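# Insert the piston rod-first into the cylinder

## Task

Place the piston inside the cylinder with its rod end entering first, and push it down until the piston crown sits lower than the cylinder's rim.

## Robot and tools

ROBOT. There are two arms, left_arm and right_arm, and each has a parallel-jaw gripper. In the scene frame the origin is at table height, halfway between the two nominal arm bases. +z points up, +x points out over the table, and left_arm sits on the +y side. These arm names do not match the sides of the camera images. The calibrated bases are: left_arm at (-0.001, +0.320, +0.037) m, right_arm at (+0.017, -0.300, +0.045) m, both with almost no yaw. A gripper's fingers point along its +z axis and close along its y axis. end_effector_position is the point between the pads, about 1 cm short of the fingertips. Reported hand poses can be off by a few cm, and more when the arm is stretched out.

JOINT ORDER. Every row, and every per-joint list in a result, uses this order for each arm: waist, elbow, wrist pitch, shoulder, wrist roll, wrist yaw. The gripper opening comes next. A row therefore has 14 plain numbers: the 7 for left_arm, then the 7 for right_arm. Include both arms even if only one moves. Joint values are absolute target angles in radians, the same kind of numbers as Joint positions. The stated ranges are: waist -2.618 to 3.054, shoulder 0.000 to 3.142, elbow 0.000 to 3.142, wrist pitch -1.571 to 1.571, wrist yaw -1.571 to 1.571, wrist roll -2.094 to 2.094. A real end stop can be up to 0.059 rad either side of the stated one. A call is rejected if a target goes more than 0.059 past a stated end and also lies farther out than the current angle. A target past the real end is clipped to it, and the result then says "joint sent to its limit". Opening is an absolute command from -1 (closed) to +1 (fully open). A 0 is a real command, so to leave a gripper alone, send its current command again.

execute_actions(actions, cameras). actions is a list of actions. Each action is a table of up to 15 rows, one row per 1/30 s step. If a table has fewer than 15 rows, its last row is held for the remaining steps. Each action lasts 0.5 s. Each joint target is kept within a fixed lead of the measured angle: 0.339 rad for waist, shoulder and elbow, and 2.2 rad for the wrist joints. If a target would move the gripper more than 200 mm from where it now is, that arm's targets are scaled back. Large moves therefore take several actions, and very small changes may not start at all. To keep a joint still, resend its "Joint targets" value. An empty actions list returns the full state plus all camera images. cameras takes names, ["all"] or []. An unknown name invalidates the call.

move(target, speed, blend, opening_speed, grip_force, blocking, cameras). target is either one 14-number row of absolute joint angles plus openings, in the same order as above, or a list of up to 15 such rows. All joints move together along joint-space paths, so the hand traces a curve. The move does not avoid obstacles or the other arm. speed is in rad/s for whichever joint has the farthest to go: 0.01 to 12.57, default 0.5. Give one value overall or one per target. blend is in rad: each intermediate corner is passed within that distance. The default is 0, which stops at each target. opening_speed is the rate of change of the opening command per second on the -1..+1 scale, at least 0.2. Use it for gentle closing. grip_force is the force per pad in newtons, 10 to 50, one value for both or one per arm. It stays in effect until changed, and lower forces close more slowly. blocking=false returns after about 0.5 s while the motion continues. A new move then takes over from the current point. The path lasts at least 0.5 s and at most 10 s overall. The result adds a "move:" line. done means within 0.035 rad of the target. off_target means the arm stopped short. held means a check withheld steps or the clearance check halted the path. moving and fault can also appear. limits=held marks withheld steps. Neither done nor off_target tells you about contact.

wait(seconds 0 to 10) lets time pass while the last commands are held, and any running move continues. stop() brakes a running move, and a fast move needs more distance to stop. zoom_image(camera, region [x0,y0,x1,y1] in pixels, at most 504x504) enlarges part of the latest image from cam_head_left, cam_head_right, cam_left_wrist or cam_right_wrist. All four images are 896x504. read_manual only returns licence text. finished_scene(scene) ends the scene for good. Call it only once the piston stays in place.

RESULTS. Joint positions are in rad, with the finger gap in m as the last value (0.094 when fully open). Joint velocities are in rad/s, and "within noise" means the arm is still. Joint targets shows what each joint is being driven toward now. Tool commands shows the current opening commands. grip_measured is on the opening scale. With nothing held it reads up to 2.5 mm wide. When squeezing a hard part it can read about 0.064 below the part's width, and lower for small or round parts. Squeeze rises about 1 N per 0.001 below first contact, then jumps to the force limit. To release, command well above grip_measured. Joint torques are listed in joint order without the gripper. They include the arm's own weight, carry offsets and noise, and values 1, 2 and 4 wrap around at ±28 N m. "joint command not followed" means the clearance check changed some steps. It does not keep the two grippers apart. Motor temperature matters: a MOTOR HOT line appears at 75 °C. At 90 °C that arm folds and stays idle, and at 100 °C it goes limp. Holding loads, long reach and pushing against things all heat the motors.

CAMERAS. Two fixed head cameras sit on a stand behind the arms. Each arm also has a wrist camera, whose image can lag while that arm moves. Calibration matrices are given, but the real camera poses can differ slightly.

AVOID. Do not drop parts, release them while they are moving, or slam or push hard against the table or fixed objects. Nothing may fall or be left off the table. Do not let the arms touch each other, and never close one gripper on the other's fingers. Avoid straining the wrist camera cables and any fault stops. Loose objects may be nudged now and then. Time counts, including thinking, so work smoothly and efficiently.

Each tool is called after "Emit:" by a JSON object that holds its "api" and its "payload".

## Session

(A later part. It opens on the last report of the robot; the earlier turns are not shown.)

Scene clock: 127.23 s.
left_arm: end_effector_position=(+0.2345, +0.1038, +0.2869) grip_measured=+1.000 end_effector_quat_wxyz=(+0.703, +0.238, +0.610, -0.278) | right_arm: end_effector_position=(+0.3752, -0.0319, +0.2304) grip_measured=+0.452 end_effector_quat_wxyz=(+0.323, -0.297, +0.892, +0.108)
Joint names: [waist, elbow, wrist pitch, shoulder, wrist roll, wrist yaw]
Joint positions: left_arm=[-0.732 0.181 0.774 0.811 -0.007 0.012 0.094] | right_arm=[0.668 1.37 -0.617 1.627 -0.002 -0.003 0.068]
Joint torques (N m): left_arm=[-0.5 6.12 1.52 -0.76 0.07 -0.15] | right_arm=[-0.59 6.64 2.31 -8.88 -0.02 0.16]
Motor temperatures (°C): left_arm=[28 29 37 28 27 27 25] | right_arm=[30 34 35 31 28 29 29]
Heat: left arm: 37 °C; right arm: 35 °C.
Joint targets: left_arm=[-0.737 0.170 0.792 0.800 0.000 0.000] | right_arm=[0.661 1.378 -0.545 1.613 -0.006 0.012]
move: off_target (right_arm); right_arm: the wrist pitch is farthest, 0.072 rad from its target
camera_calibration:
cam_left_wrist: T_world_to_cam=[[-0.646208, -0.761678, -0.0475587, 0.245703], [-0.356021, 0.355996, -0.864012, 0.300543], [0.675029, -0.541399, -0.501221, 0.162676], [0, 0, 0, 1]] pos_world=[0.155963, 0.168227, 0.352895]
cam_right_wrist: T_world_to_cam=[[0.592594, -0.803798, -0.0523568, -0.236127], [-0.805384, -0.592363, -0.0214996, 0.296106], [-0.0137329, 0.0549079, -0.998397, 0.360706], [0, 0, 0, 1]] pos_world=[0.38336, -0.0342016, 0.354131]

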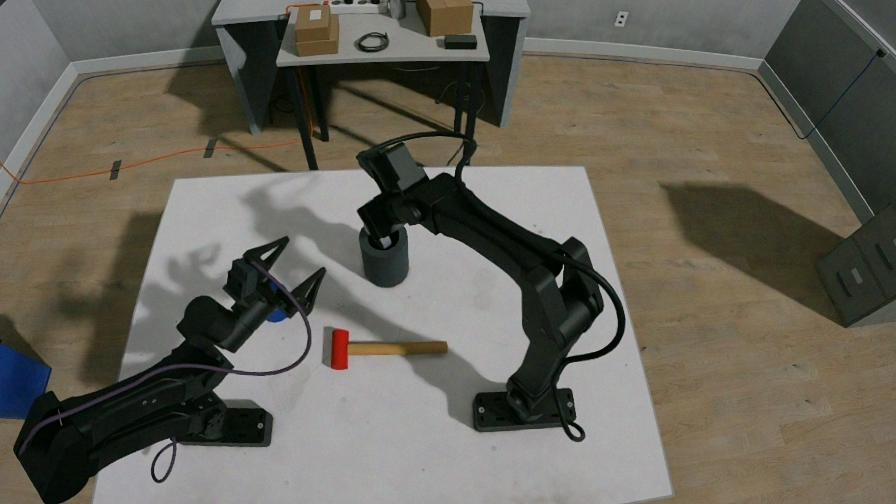

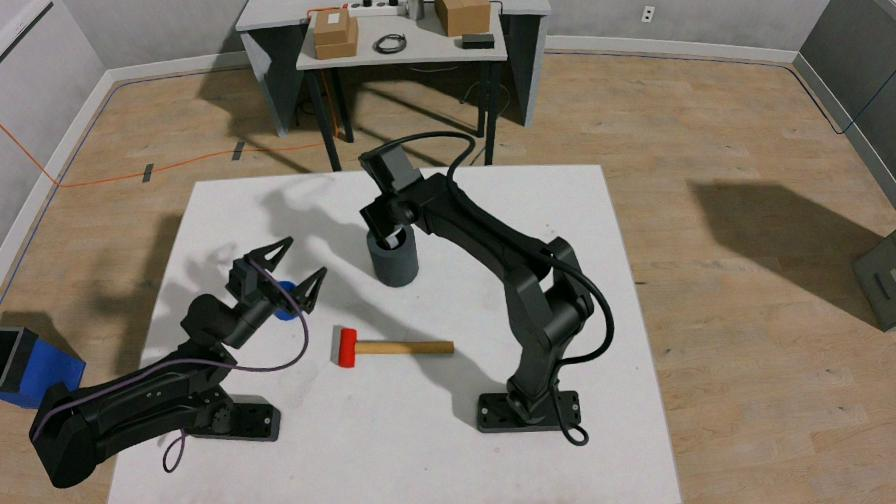

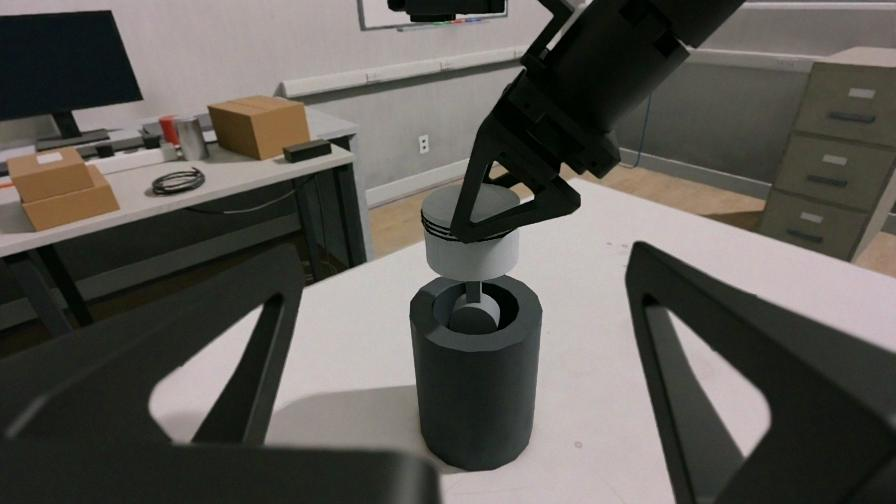

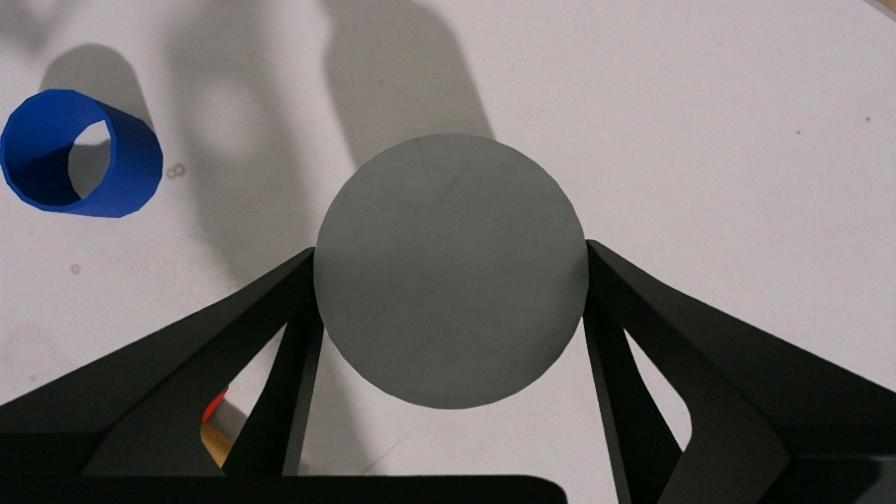

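Emit:
{"api": "move", "payload": {"target": [-0.737, 0.17, 0.792, 0.80, 0.0, 0.0, 1.0, 0.661, 1.198, -0.346, 1.609, -0.006, 0.012, 0.15], "speed": 0.25, "cameras": ["cam_left_wrist", "cam_right_wrist", "cam_head_left", "cam_head_right"]}}

Emit:
{"api": "zoom_image", "payload": {"camera": "cam_left_wrist", "region": [395, 210, 555, 370]}}

Emit:
{"api": "zoom_image", "payload": {"camera": "cam_right_wrist", "region": [270, 100, 640, 440]}}

Scene clock: 156.40 s.
left_arm: end_effector_position=(+0.2345, +0.1038, +0.2869) grip_measured=+1.000 end_effector_quat_wxyz=(+0.703, +0.238, +0.610, -0.278) | right_arm: end_effector_position=(+0.3747, -0.0322, +0.1898) grip_measured=+0.452 end_effector_quat_wxyz=(+0.333, -0.296, +0.888, +0.111)
Joint names: [waist, elbow, wrist pitch, shoulder, wrist roll, wrist yaw]
Joint positions: left_arm=[-0.732 0.181 0.774 0.811 -0.007 0.012 0.094] | right_arm=[0.668 1.194 -0.421 1.627 -0.002 -0.003 0.068]
Joint torques (N m): left_arm=[-0.5 6.12 1.52 -0.76 0.07 -0.15] | right_arm=[-0.57 6.28 2.33 -9.29 -0.04 0.14]
Heat: left arm: 38 °C; right arm: 36 °C.
Joint targets: left_arm=[-0.737 0.170 0.792 0.800 0.000 0.000] | right_arm=[0.661 1.198 -0.346 1.609 -0.006 0.012]
move: off_target (right_arm); right_arm: the wrist pitch is farthest, 0.075 rad from its target
camera_calibration:
cam_left_wrist: T_world_to_cam=[[-0.646208, -0.761678, -0.0475587, 0.245703], [-0.356021, 0.355996, -0.864012, 0.300543], [0.675029, -0.541399, -0.501221, 0.162676], [0, 0, 0, 1]] pos_world=[0.155963, 0.168227, 0.352895]
cam_right_wrist: T_world_to_cam=[[0.593443, -0.803166, -0.0524398, -0.238513], [-0.80487, -0.59193, -0.0424639, 0.298331], [0.00306488, 0.0674071, -0.997721, 0.314093], [0, 0, 0, 1]] pos_world=[0.380699, -0.0361471, 0.313538]

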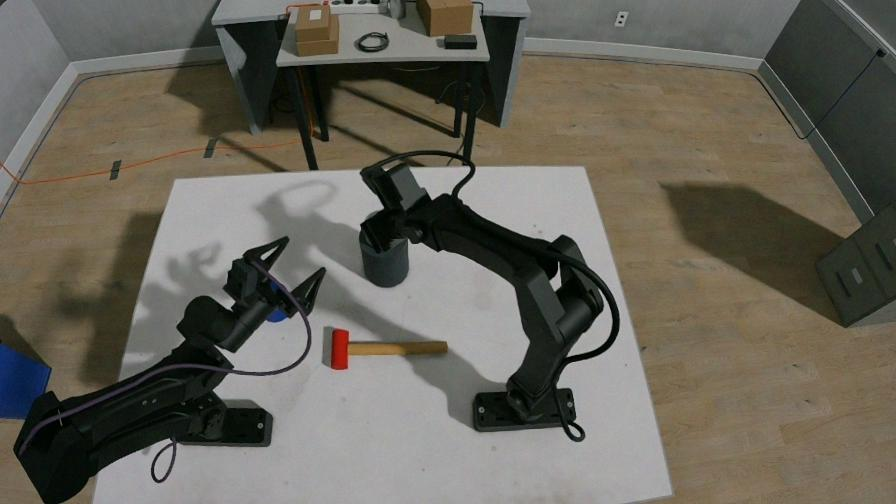

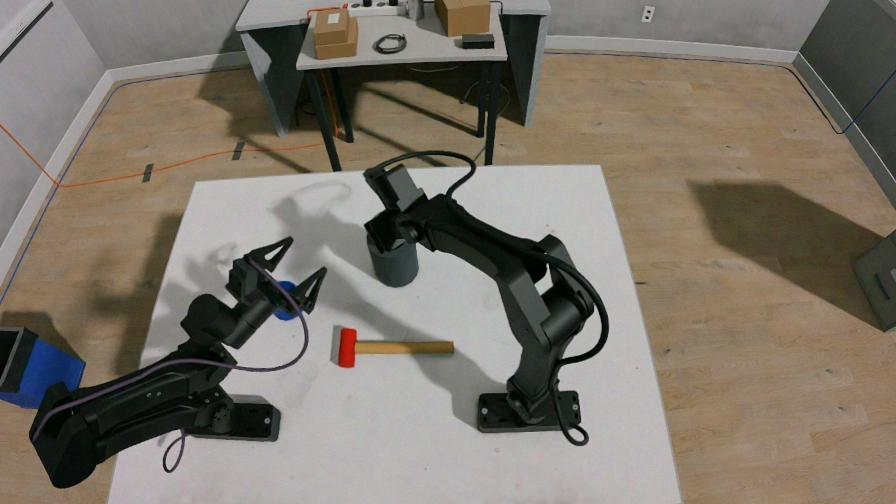

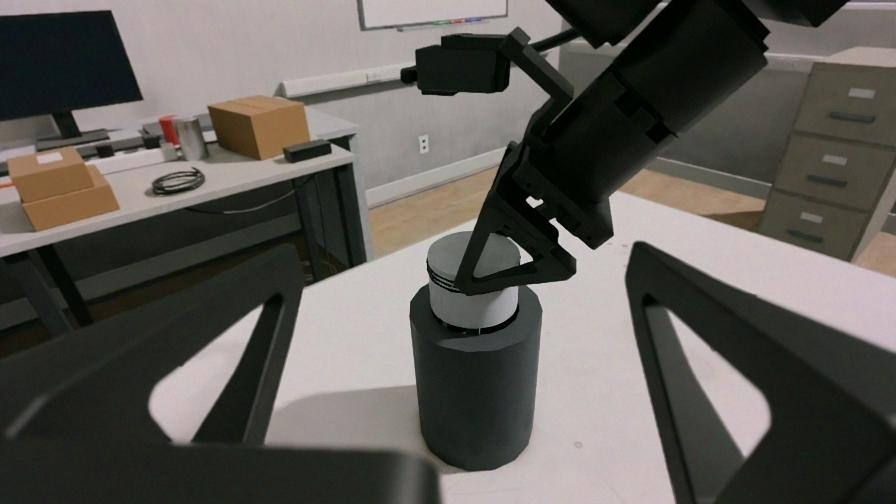

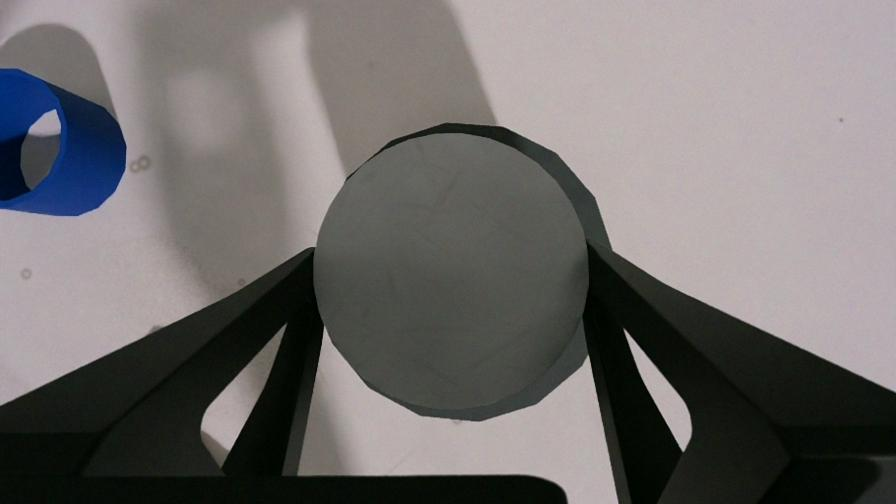

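Scaled by 3.150 from the camera's 896x504 image, which has a finer 1280x720 frame.

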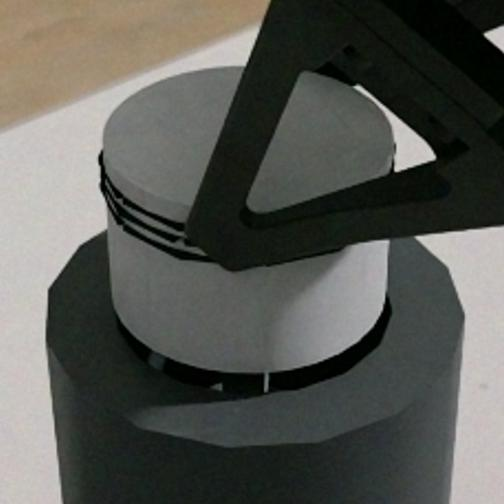

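Scaled by 1.362 from the camera's 896x504 image, which has a finer 1280x720 frame.

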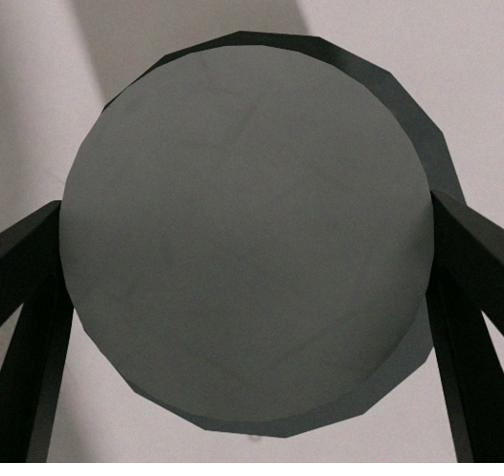

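Emit:
{"api": "move", "payload": {"target": [-0.737, 0.17, 0.792, 0.80, 0.0, 0.0, 1.0, 0.6575, 1.164, -0.307, 1.6185, -0.006, 0.012, 0.15], "speed": 0.1, "cameras": ["cam_left_wrist", "cam_right_wrist"]}}

Emit:
{"api": "zoom_image", "payload": {"camera": "cam_left_wrist", "region": [405, 230, 550, 350]}}

Emit:
{"api": "zoom_image", "payload": {"camera": "cam_right_wrist", "region": [270, 100, 640, 440]}}

Scene clock: 163.40 s.
left_arm: end_effector_position=(+0.2345, +0.1038, +0.2869) grip_measured=+1.000 end_effector_quat_wxyz=(+0.703, +0.238, +0.610, -0.278) | right_arm: end_effector_position=(+0.3754, -0.0336, +0.1832) grip_measured=+0.452 end_effector_quat_wxyz=(+0.336, -0.294, +0.888, +0.112)
Joint names: [waist, elbow, wrist pitch, shoulder, wrist roll, wrist yaw]
Joint positions: left_arm=[-0.732 0.181 0.774 0.811 -0.007 0.012 0.094] | right_arm=[0.664 1.163 -0.382 1.627 -0.002 -0.003 0.068]
Joint torques (N m): left_arm=[-0.5 6.12 1.52 -0.76 0.08 -0.15] | right_arm=[-0.55 6.09 2.34 -8.35 -0.03 0.15]
Heat: left arm: 38 °C; right arm: 36 °C.
Joint targets: left_arm=[-0.737 0.170 0.792 0.800 0.000 0.000] | right_arm=[0.658 1.164 -0.307 1.619 -0.006 0.012]
move: off_target (right_arm); right_arm: the wrist pitch is farthest, 0.075 rad from its target
camera_calibration:
cam_left_wrist: T_world_to_cam=[[-0.646208, -0.761678, -0.0475587, 0.245703], [-0.356021, 0.355996, -0.864012, 0.300543], [0.675029, -0.541399, -0.501221, 0.162676], [0, 0, 0, 1]] pos_world=[0.155963, 0.168227, 0.352895]
cam_right_wrist: T_world_to_cam=[[0.590992, -0.804966, -0.0525216, -0.239492], [-0.806626, -0.588968, -0.0497, 0.299901], [0.00907323, 0.0717376, -0.997382, 0.305513], [0, 0, 0, 1]] pos_world=[0.380673, -0.0380674, 0.30704]
Images, in order (width x height): cam_left_wrist 896x504, cam_right_wrist 896x504.

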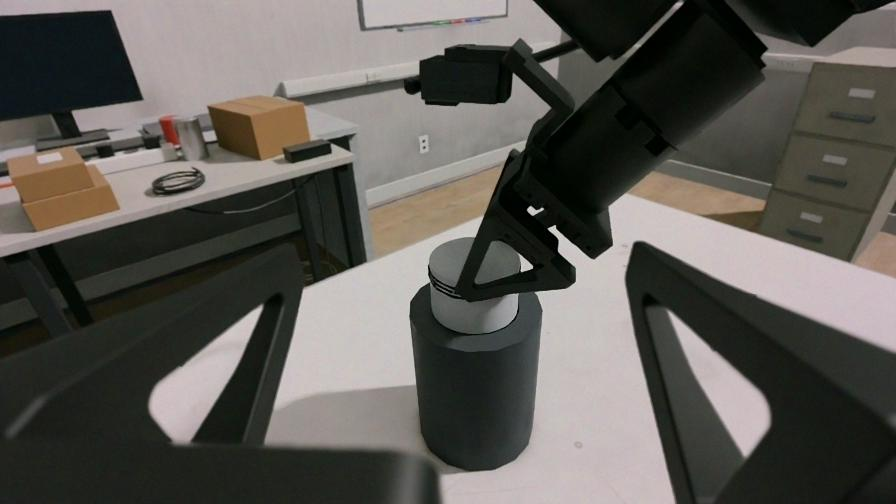

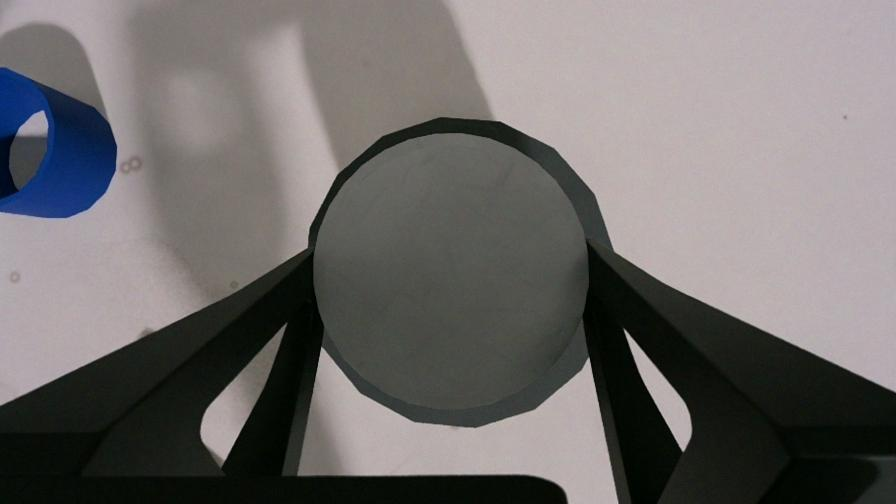

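Scaled by 3.476 from the camera's 896x504 image, which has a finer 1280x720 frame.

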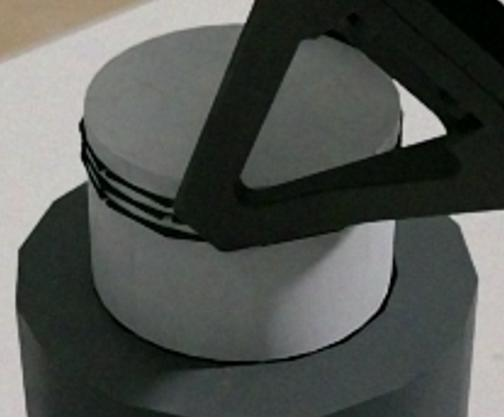

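Scaled by 1.362 from the camera's 896x504 image, which has a finer 1280x720 frame.

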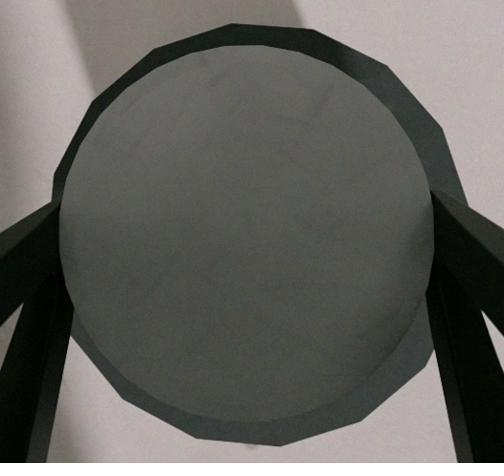

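Emit:
{"api": "zoom_image", "payload": {"camera": "cam_left_wrist", "region": [420, 290, 480, 340]}}

Emit:
{"api": "zoom_image", "payload": {"camera": "cam_left_wrist", "region": [470, 290, 530, 340]}}

Scaled by 8.400 from the camera's 896x504 image, which has a finer 1280x720 frame.

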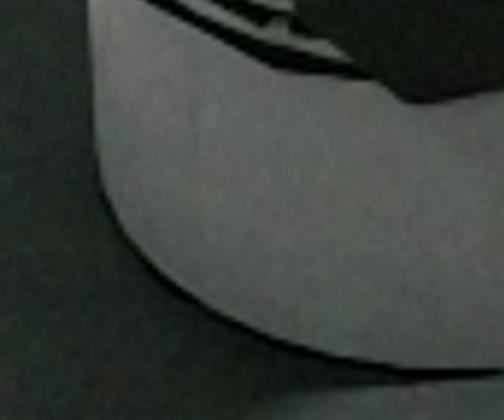

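Scaled by 8.400 from the camera's 896x504 image, which has a finer 1280x720 frame.

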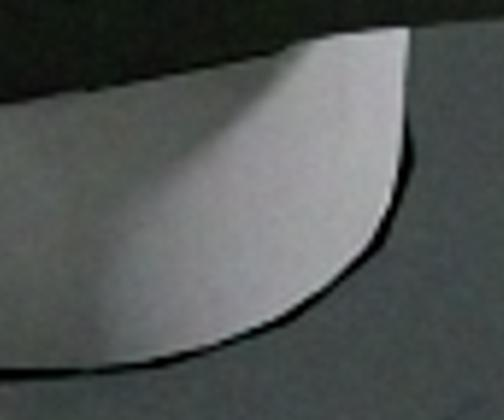

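Emit:
{"api": "move", "payload": {"target": [-0.737, 0.17, 0.792, 0.80, 0.0, 0.0, 1.0, 0.6575, 1.138, -0.279, 1.626, -0.006, 0.012, 0.15], "speed": 0.08, "cameras": ["cam_left_wrist", "cam_right_wrist"]}}

Emit:
{"api": "zoom_image", "payload": {"camera": "cam_left_wrist", "region": [405, 230, 550, 350]}}

Emit:
{"api": "zoom_image", "payload": {"camera": "cam_right_wrist", "region": [270, 100, 640, 440]}}

Scene clock: 167.73 s.
left_arm: end_effector_position=(+0.2345, +0.1038, +0.2869) grip_measured=+1.000 end_effector_quat_wxyz=(+0.703, +0.238, +0.610, -0.278) | right_arm: end_effector_position=(+0.3778, -0.0324, +0.1816) grip_measured=+0.452 end_effector_quat_wxyz=(+0.346, -0.293, +0.884, +0.114)
Joint names: [waist, elbow, wrist pitch, shoulder, wrist roll, wrist yaw]
Joint positions: left_arm=[-0.732 0.181 0.774 0.811 -0.007 0.012 0.094] | right_arm=[0.664 1.142 -0.34 1.627 -0.003 -0.001 0.068]
Joint torques (N m): left_arm=[-0.51 6.11 1.53 -0.76 0.08 -0.15] | right_arm=[-0.59 5.68 2.22 -7.65 -0.05 0.14]
Heat: left arm: 39 °C; right arm: 36 °C.
Joint targets: left_arm=[-0.737 0.170 0.792 0.800 0.000 0.000] | right_arm=[0.658 1.138 -0.279 1.626 -0.006 0.012]
move: off_target (right_arm); right_arm: the wrist pitch is farthest, 0.061 rad from its target
camera_calibration:
cam_left_wrist: T_world_to_cam=[[-0.646208, -0.761678, -0.0475587, 0.245703], [-0.356021, 0.355996, -0.864012, 0.300543], [0.675029, -0.541399, -0.501221, 0.162676], [0, 0, 0, 1]] pos_world=[0.155963, 0.168227, 0.352895]
cam_right_wrist: T_world_to_cam=[[0.590956, -0.805116, -0.0505924, -0.240407], [-0.806246, -0.587345, -0.0706636, 0.306247], [0.0271772, 0.0825489, -0.996216, 0.297095], [0, 0, 0, 1]] pos_world=[0.380906, -0.0382085, 0.305448]
Images, in order (width x height): cam_left_wrist 896x504, cam_right_wrist 896x504.

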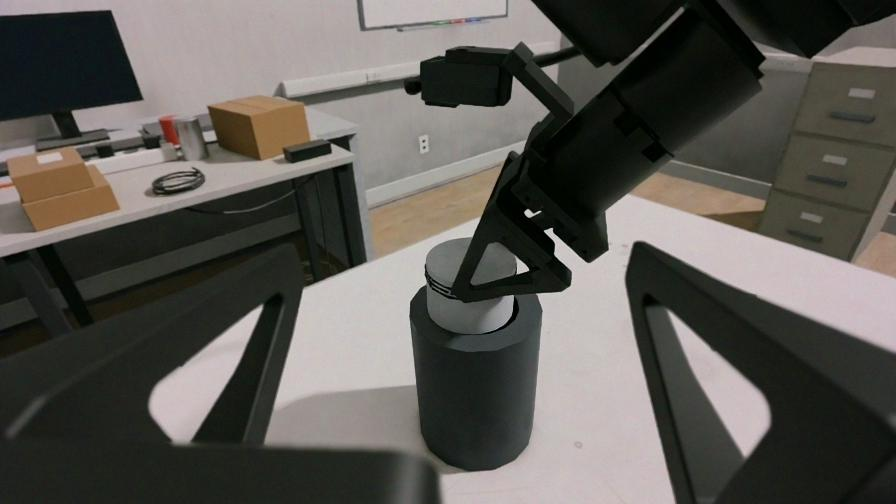

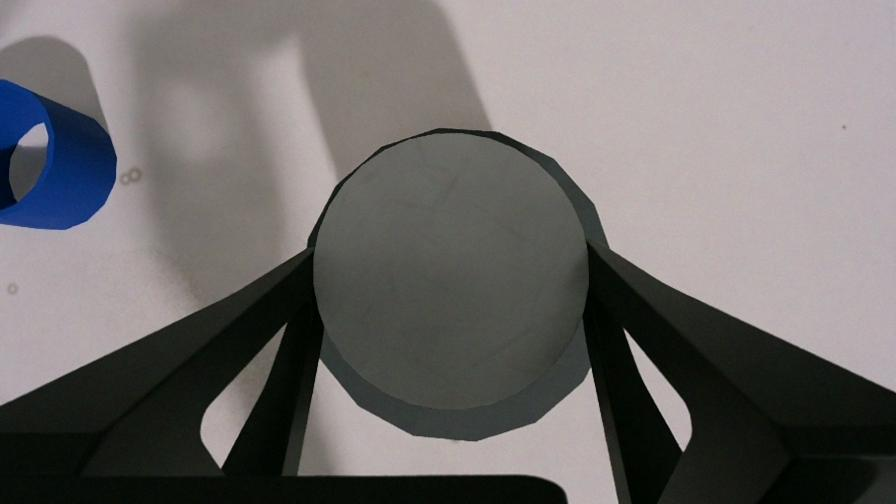

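Scaled by 3.476 from the camera's 896x504 image, which has a finer 1280x720 frame.

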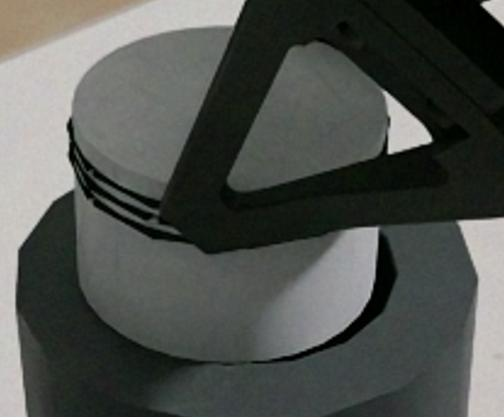

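Scaled by 1.362 from the camera's 896x504 image, which has a finer 1280x720 frame.

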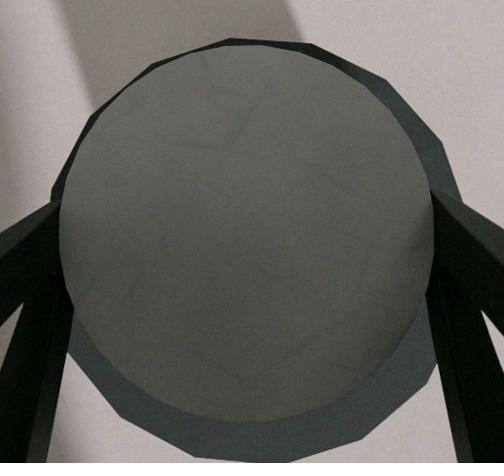

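Emit:
{"api": "move", "payload": {"target": [-0.737, 0.17, 0.792, 0.80, 0.0, 0.0, 1.0, 0.6575, 1.138, -0.302, 1.626, -0.006, 0.012, 0.15], "speed": 0.08, "cameras": ["cam_left_wrist", "cam_right_wrist"]}}

Emit:
{"api": "zoom_image", "payload": {"camera": "cam_left_wrist", "region": [405, 230, 550, 350]}}

Emit:
{"api": "zoom_image", "payload": {"camera": "cam_right_wrist", "region": [270, 100, 640, 440]}}

Scene clock: 170.83 s.
left_arm: end_effector_position=(+0.2345, +0.1038, +0.2869) grip_measured=+1.000 end_effector_quat_wxyz=(+0.703, +0.238, +0.610, -0.278) | right_arm: end_effector_position=(+0.3777, -0.0324, +0.1815) grip_measured=+0.452 end_effector_quat_wxyz=(+0.346, -0.293, +0.884, +0.114)
Joint names: [waist, elbow, wrist pitch, shoulder, wrist roll, wrist yaw]
Joint positions: left_arm=[-0.732 0.181 0.774 0.811 -0.007 0.012 0.094] | right_arm=[0.664 1.142 -0.341 1.627 -0.003 -0.001 0.068]
Joint torques (N m): left_arm=[-0.5 6.11 1.52 -0.76 0.08 -0.15] | right_arm=[-0.64 5.82 1.93 -7.75 -0.01 0.13]
Heat: left arm: 39 °C; right arm: 36 °C.
Joint targets: left_arm=[-0.737 0.170 0.792 0.800 0.000 0.000] | right_arm=[0.658 1.138 -0.302 1.626 -0.006 0.012]
move: off_target (right_arm); right_arm: the wrist pitch is farthest, 0.039 rad from its target
camera_calibration:
cam_left_wrist: T_world_to_cam=[[-0.646208, -0.761678, -0.0475587, 0.245703], [-0.356021, 0.355996, -0.864012, 0.300543], [0.675029, -0.541399, -0.501221, 0.162676], [0, 0, 0, 1]] pos_world=[0.155963, 0.168227, 0.352895]
cam_right_wrist: T_world_to_cam=[[0.590939, -0.805127, -0.0506056, -0.240344], [-0.806268, -0.587358, -0.0702973, 0.306056], [0.0268746, 0.0823431, -0.996242, 0.297113], [0, 0, 0, 1]] pos_world=[0.380807, -0.0382077, 0.305348]
Images, in order (width x height): cam_left_wrist 896x504, cam_right_wrist 896x504.

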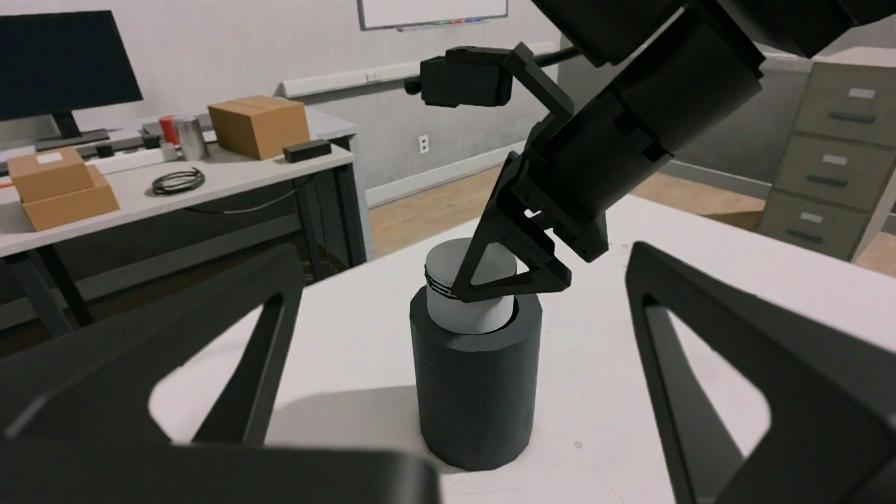

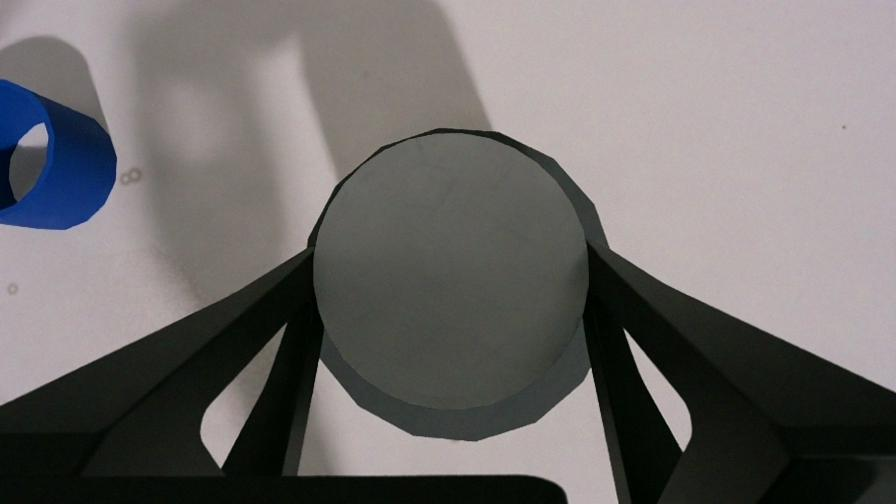

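Scaled by 3.476 from the camera's 896x504 image, which has a finer 1280x720 frame.

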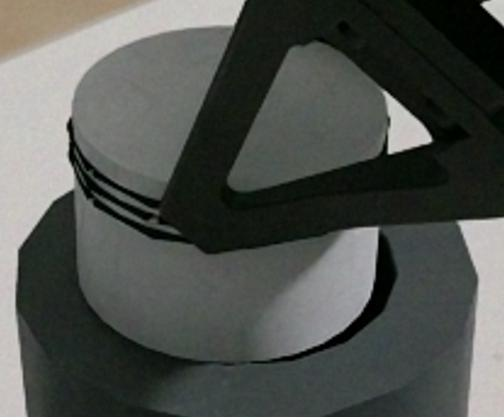

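Scaled by 1.362 from the camera's 896x504 image, which has a finer 1280x720 frame.

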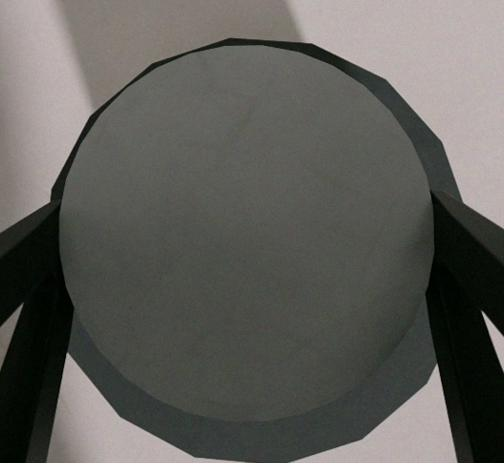

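Emit:
{"api": "move", "payload": {"target": [-0.737, 0.17, 0.792, 0.80, 0.0, 0.0, 1.0, 0.6575, 1.138, -0.322, 1.626, -0.006, 0.012, 0.15], "speed": 0.08, "cameras": ["cam_left_wrist"]}}

Emit:
{"api": "zoom_image", "payload": {"camera": "cam_left_wrist", "region": [405, 230, 550, 350]}}

Scene clock: 172.47 s.
left_arm: end_effector_position=(+0.2345, +0.1038, +0.2869) grip_measured=+1.000 end_effector_quat_wxyz=(+0.703, +0.238, +0.610, -0.278) | right_arm: end_effector_position=(+0.3775, -0.0326, +0.1813) grip_measured=+0.452 end_effector_quat_wxyz=(+0.345, -0.293, +0.885, +0.113)
Joint names: [waist, elbow, wrist pitch, shoulder, wrist roll, wrist yaw]
Joint positions: left_arm=[-0.732 0.181 0.774 0.811 -0.007 0.012 0.094] | right_arm=[0.664 1.142 -0.342 1.627 -0.003 -0.001 0.068]
Joint torques (N m): left_arm=[-0.5 6.11 1.52 -0.76 0.08 -0.15] | right_arm=[-0.68 5.75 1.75 -7.66 -0.02 0.13]
Heat: left arm: 39 °C; right arm: 36 °C.
Joint targets: left_arm=[-0.737 0.170 0.792 0.800 0.000 0.000] | right_arm=[0.658 1.138 -0.322 1.626 -0.006 0.012]
move: done
camera_calibration:
cam_left_wrist: T_world_to_cam=[[-0.646208, -0.761678, -0.0475587, 0.245703], [-0.356021, 0.355996, -0.864012, 0.300543], [0.675029, -0.541399, -0.501221, 0.162676], [0, 0, 0, 1]] pos_world=[0.155963, 0.168227, 0.352895]
Images, in order (width x height): cam_left_wrist 896x504.

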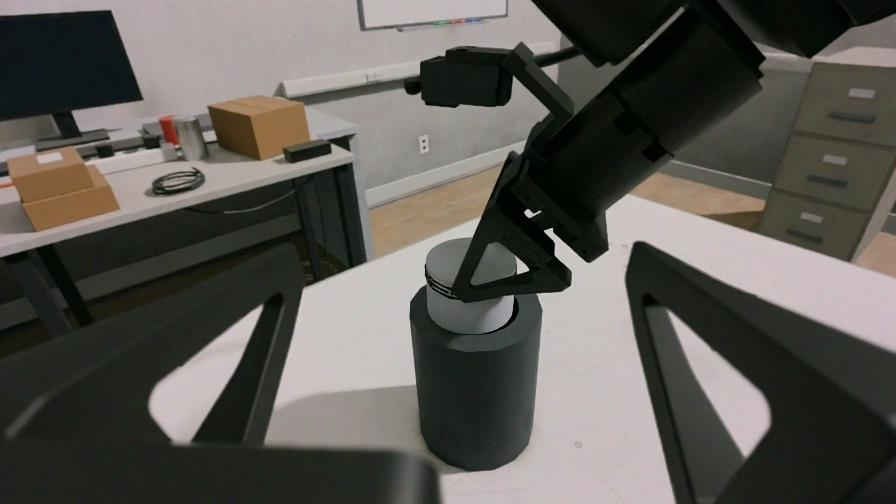

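Scaled by 3.476 from the camera's 896x504 image, which has a finer 1280x720 frame.

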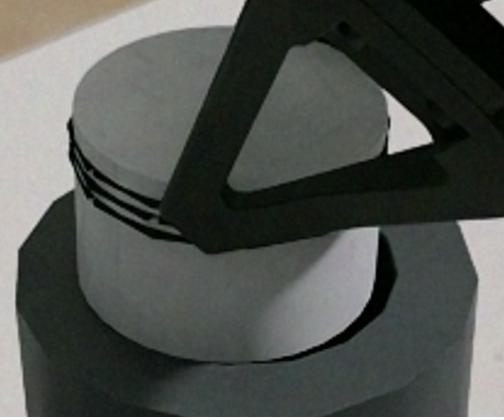

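Emit:
{"api": "move", "payload": {"target": [-0.737, 0.17, 0.792, 0.80, 0.0, 0.0, 1.0, 0.6575, 1.138, -0.352, 1.626, -0.006, 0.012, 0.15], "speed": 0.08, "cameras": ["cam_left_wrist", "cam_right_wrist"]}}

Emit:
{"api": "zoom_image", "payload": {"camera": "cam_left_wrist", "region": [405, 230, 550, 350]}}

Scene clock: 173.57 s.
left_arm: end_effector_position=(+0.2345, +0.1038, +0.2869) grip_measured=+1.000 end_effector_quat_wxyz=(+0.703, +0.238, +0.610, -0.278) | right_arm: end_effector_position=(+0.3770, -0.0330, +0.1807) grip_measured=+0.452 end_effector_quat_wxyz=(+0.343, -0.293, +0.885, +0.113)
Joint names: [waist, elbow, wrist pitch, shoulder, wrist roll, wrist yaw]
Joint positions: left_arm=[-0.732 0.181 0.774 0.811 -0.007 0.012 0.094] | right_arm=[0.664 1.142 -0.345 1.627 -0.003 -0.001 0.068]
Joint torques (N m): left_arm=[-0.5 6.12 1.52 -0.75 0.08 -0.15] | right_arm=[-0.59 5.75 1.4 -7.65 -0.01 0.11]
Heat: left arm: 39 °C; right arm: 36 °C.
Joint targets: left_arm=[-0.737 0.170 0.792 0.800 0.000 0.000] | right_arm=[0.658 1.138 -0.352 1.626 -0.006 0.012]
move: done
camera_calibration:
cam_left_wrist: T_world_to_cam=[[-0.646208, -0.761678, -0.0475587, 0.245703], [-0.356021, 0.355996, -0.864012, 0.300543], [0.675029, -0.541399, -0.501221, 0.162676], [0, 0, 0, 1]] pos_world=[0.155963, 0.168227, 0.352895]
cam_right_wrist: T_world_to_cam=[[0.590724, -0.805288, -0.0505573, -0.240366], [-0.806549, -0.58755, -0.0652954, 0.304316], [0.0228767, 0.0793485, -0.996584, 0.297847], [0, 0, 0, 1]] pos_world=[0.380622, -0.0383968, 0.304547]
Images, in order (width x height): cam_left_wrist 896x504, cam_right_wrist 896x504.

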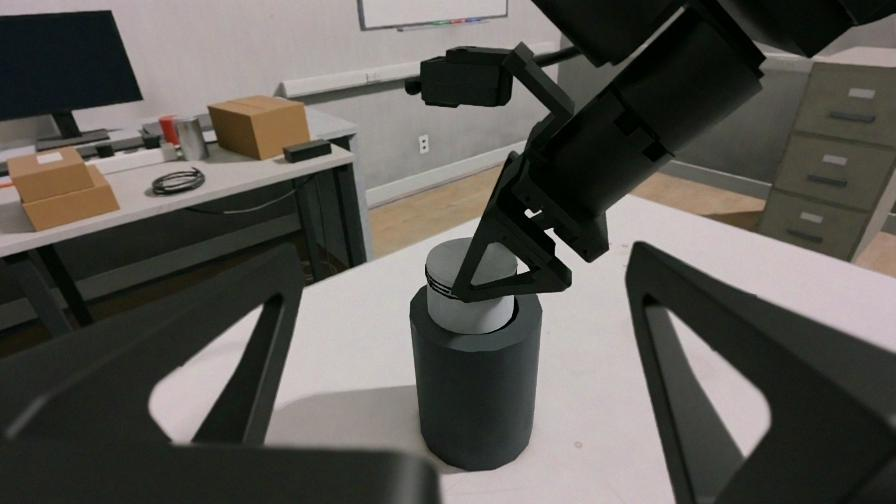

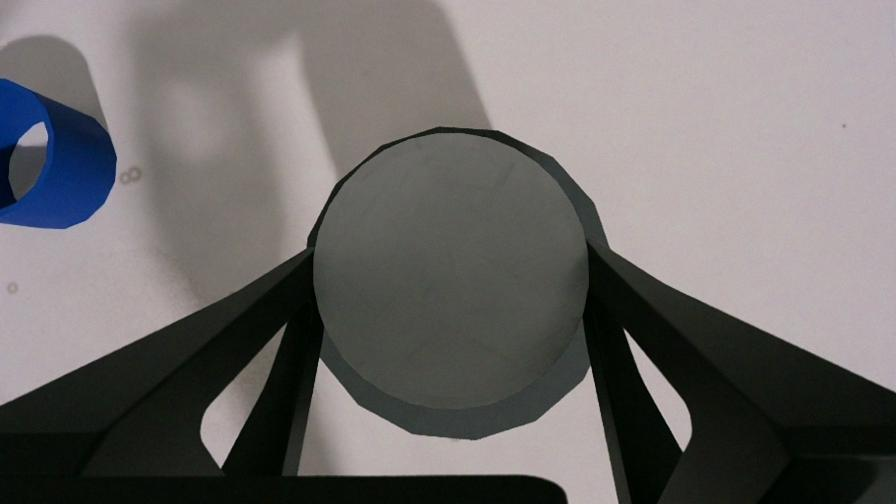

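Scaled by 3.476 from the camera's 896x504 image, which has a finer 1280x720 frame.

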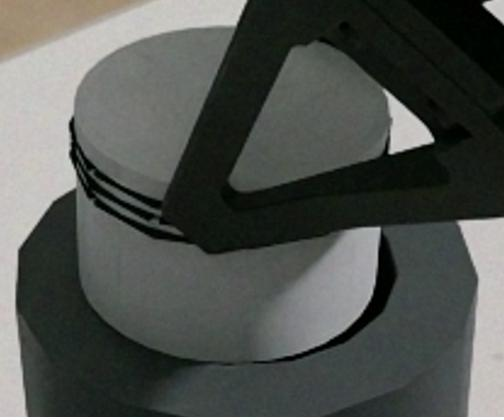

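Emit:
{"api": "move", "payload": {"target": [-0.737, 0.17, 0.792, 0.80, 0.0, 0.0, 1.0, 0.6575, 1.138, -0.388, 1.626, -0.006, 0.012, 0.15], "speed": 0.08, "cameras": ["cam_left_wrist", "cam_right_wrist"]}}

Emit:
{"api": "zoom_image", "payload": {"camera": "cam_left_wrist", "region": [405, 230, 550, 350]}}

Scene clock: 174.73 s.
left_arm: end_effector_position=(+0.2345, +0.1038, +0.2869) grip_measured=+1.000 end_effector_quat_wxyz=(+0.703, +0.238, +0.610, -0.278) | right_arm: end_effector_position=(+0.3764, -0.0334, +0.1801) grip_measured=+0.452 end_effector_quat_wxyz=(+0.342, -0.293, +0.886, +0.112)
Joint names: [waist, elbow, wrist pitch, shoulder, wrist roll, wrist yaw]
Joint positions: left_arm=[-0.732 0.181 0.774 0.811 -0.007 0.012 0.094] | right_arm=[0.664 1.142 -0.349 1.627 -0.002 -0.001 0.068]
Joint torques (N m): left_arm=[-0.5 6.11 1.52 -0.76 0.07 -0.15] | right_arm=[-0.54 5.74 1 -7.75 -0.03 0.14]
Heat: left arm: 39 °C; right arm: 36 °C.
Joint targets: left_arm=[-0.737 0.170 0.792 0.800 0.000 0.000] | right_arm=[0.658 1.138 -0.388 1.626 -0.006 0.012]
move: off_target (right_arm); right_arm: the wrist pitch is farthest, 0.039 rad from its target
camera_calibration:
cam_left_wrist: T_world_to_cam=[[-0.646208, -0.761678, -0.0475587, 0.245703], [-0.356021, 0.355996, -0.864012, 0.300543], [0.675029, -0.541399, -0.501221, 0.162676], [0, 0, 0, 1]] pos_world=[0.155963, 0.168227, 0.352895]
cam_right_wrist: T_world_to_cam=[[0.59032, -0.805566, -0.0508553, -0.240126], [-0.806929, -0.587436, -0.0615096, 0.303068], [0.0196758, 0.077347, -0.99681, 0.298468], [0, 0, 0, 1]] pos_world=[0.380433, -0.0384899, 0.303946]
Images, in order (width x height): cam_left_wrist 896x504, cam_right_wrist 896x504.

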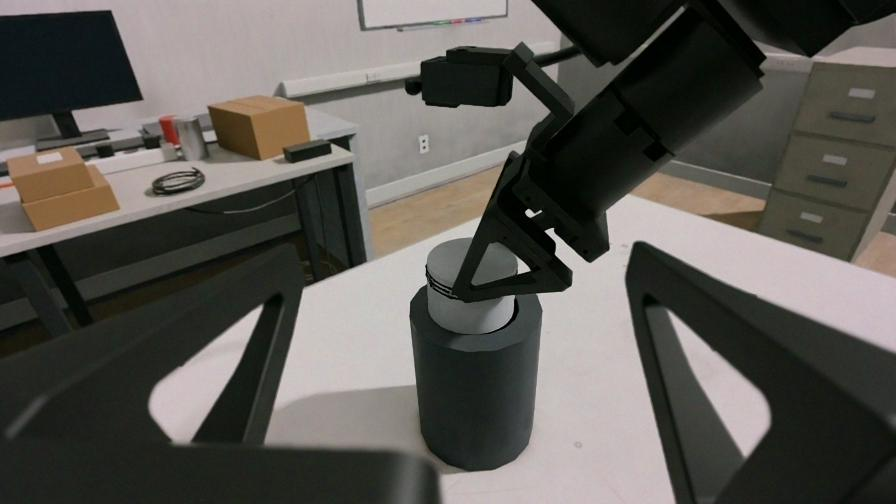

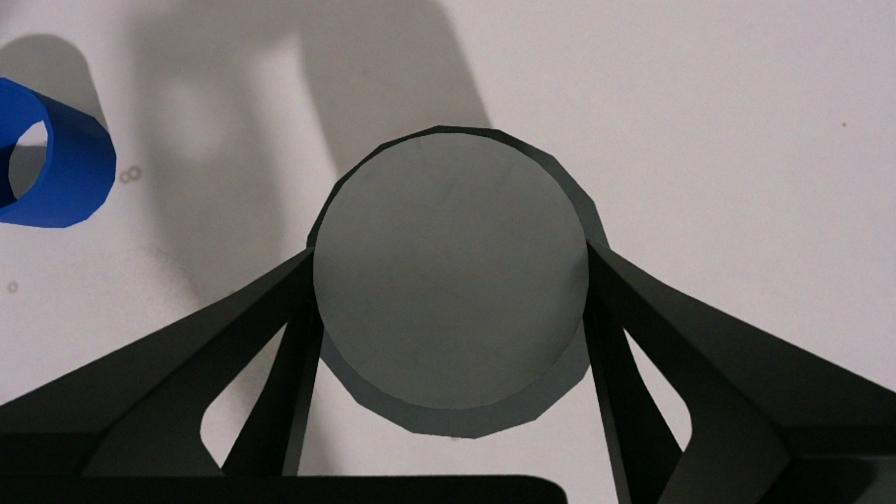

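Scaled by 3.476 from the camera's 896x504 image, which has a finer 1280x720 frame.

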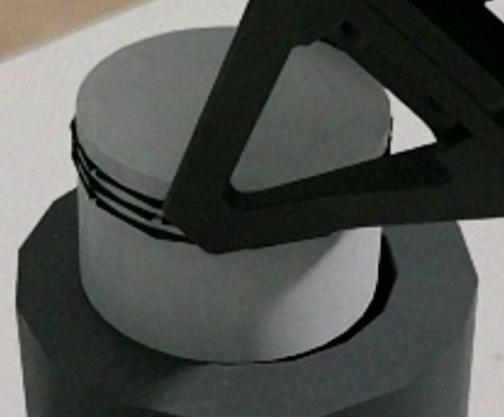

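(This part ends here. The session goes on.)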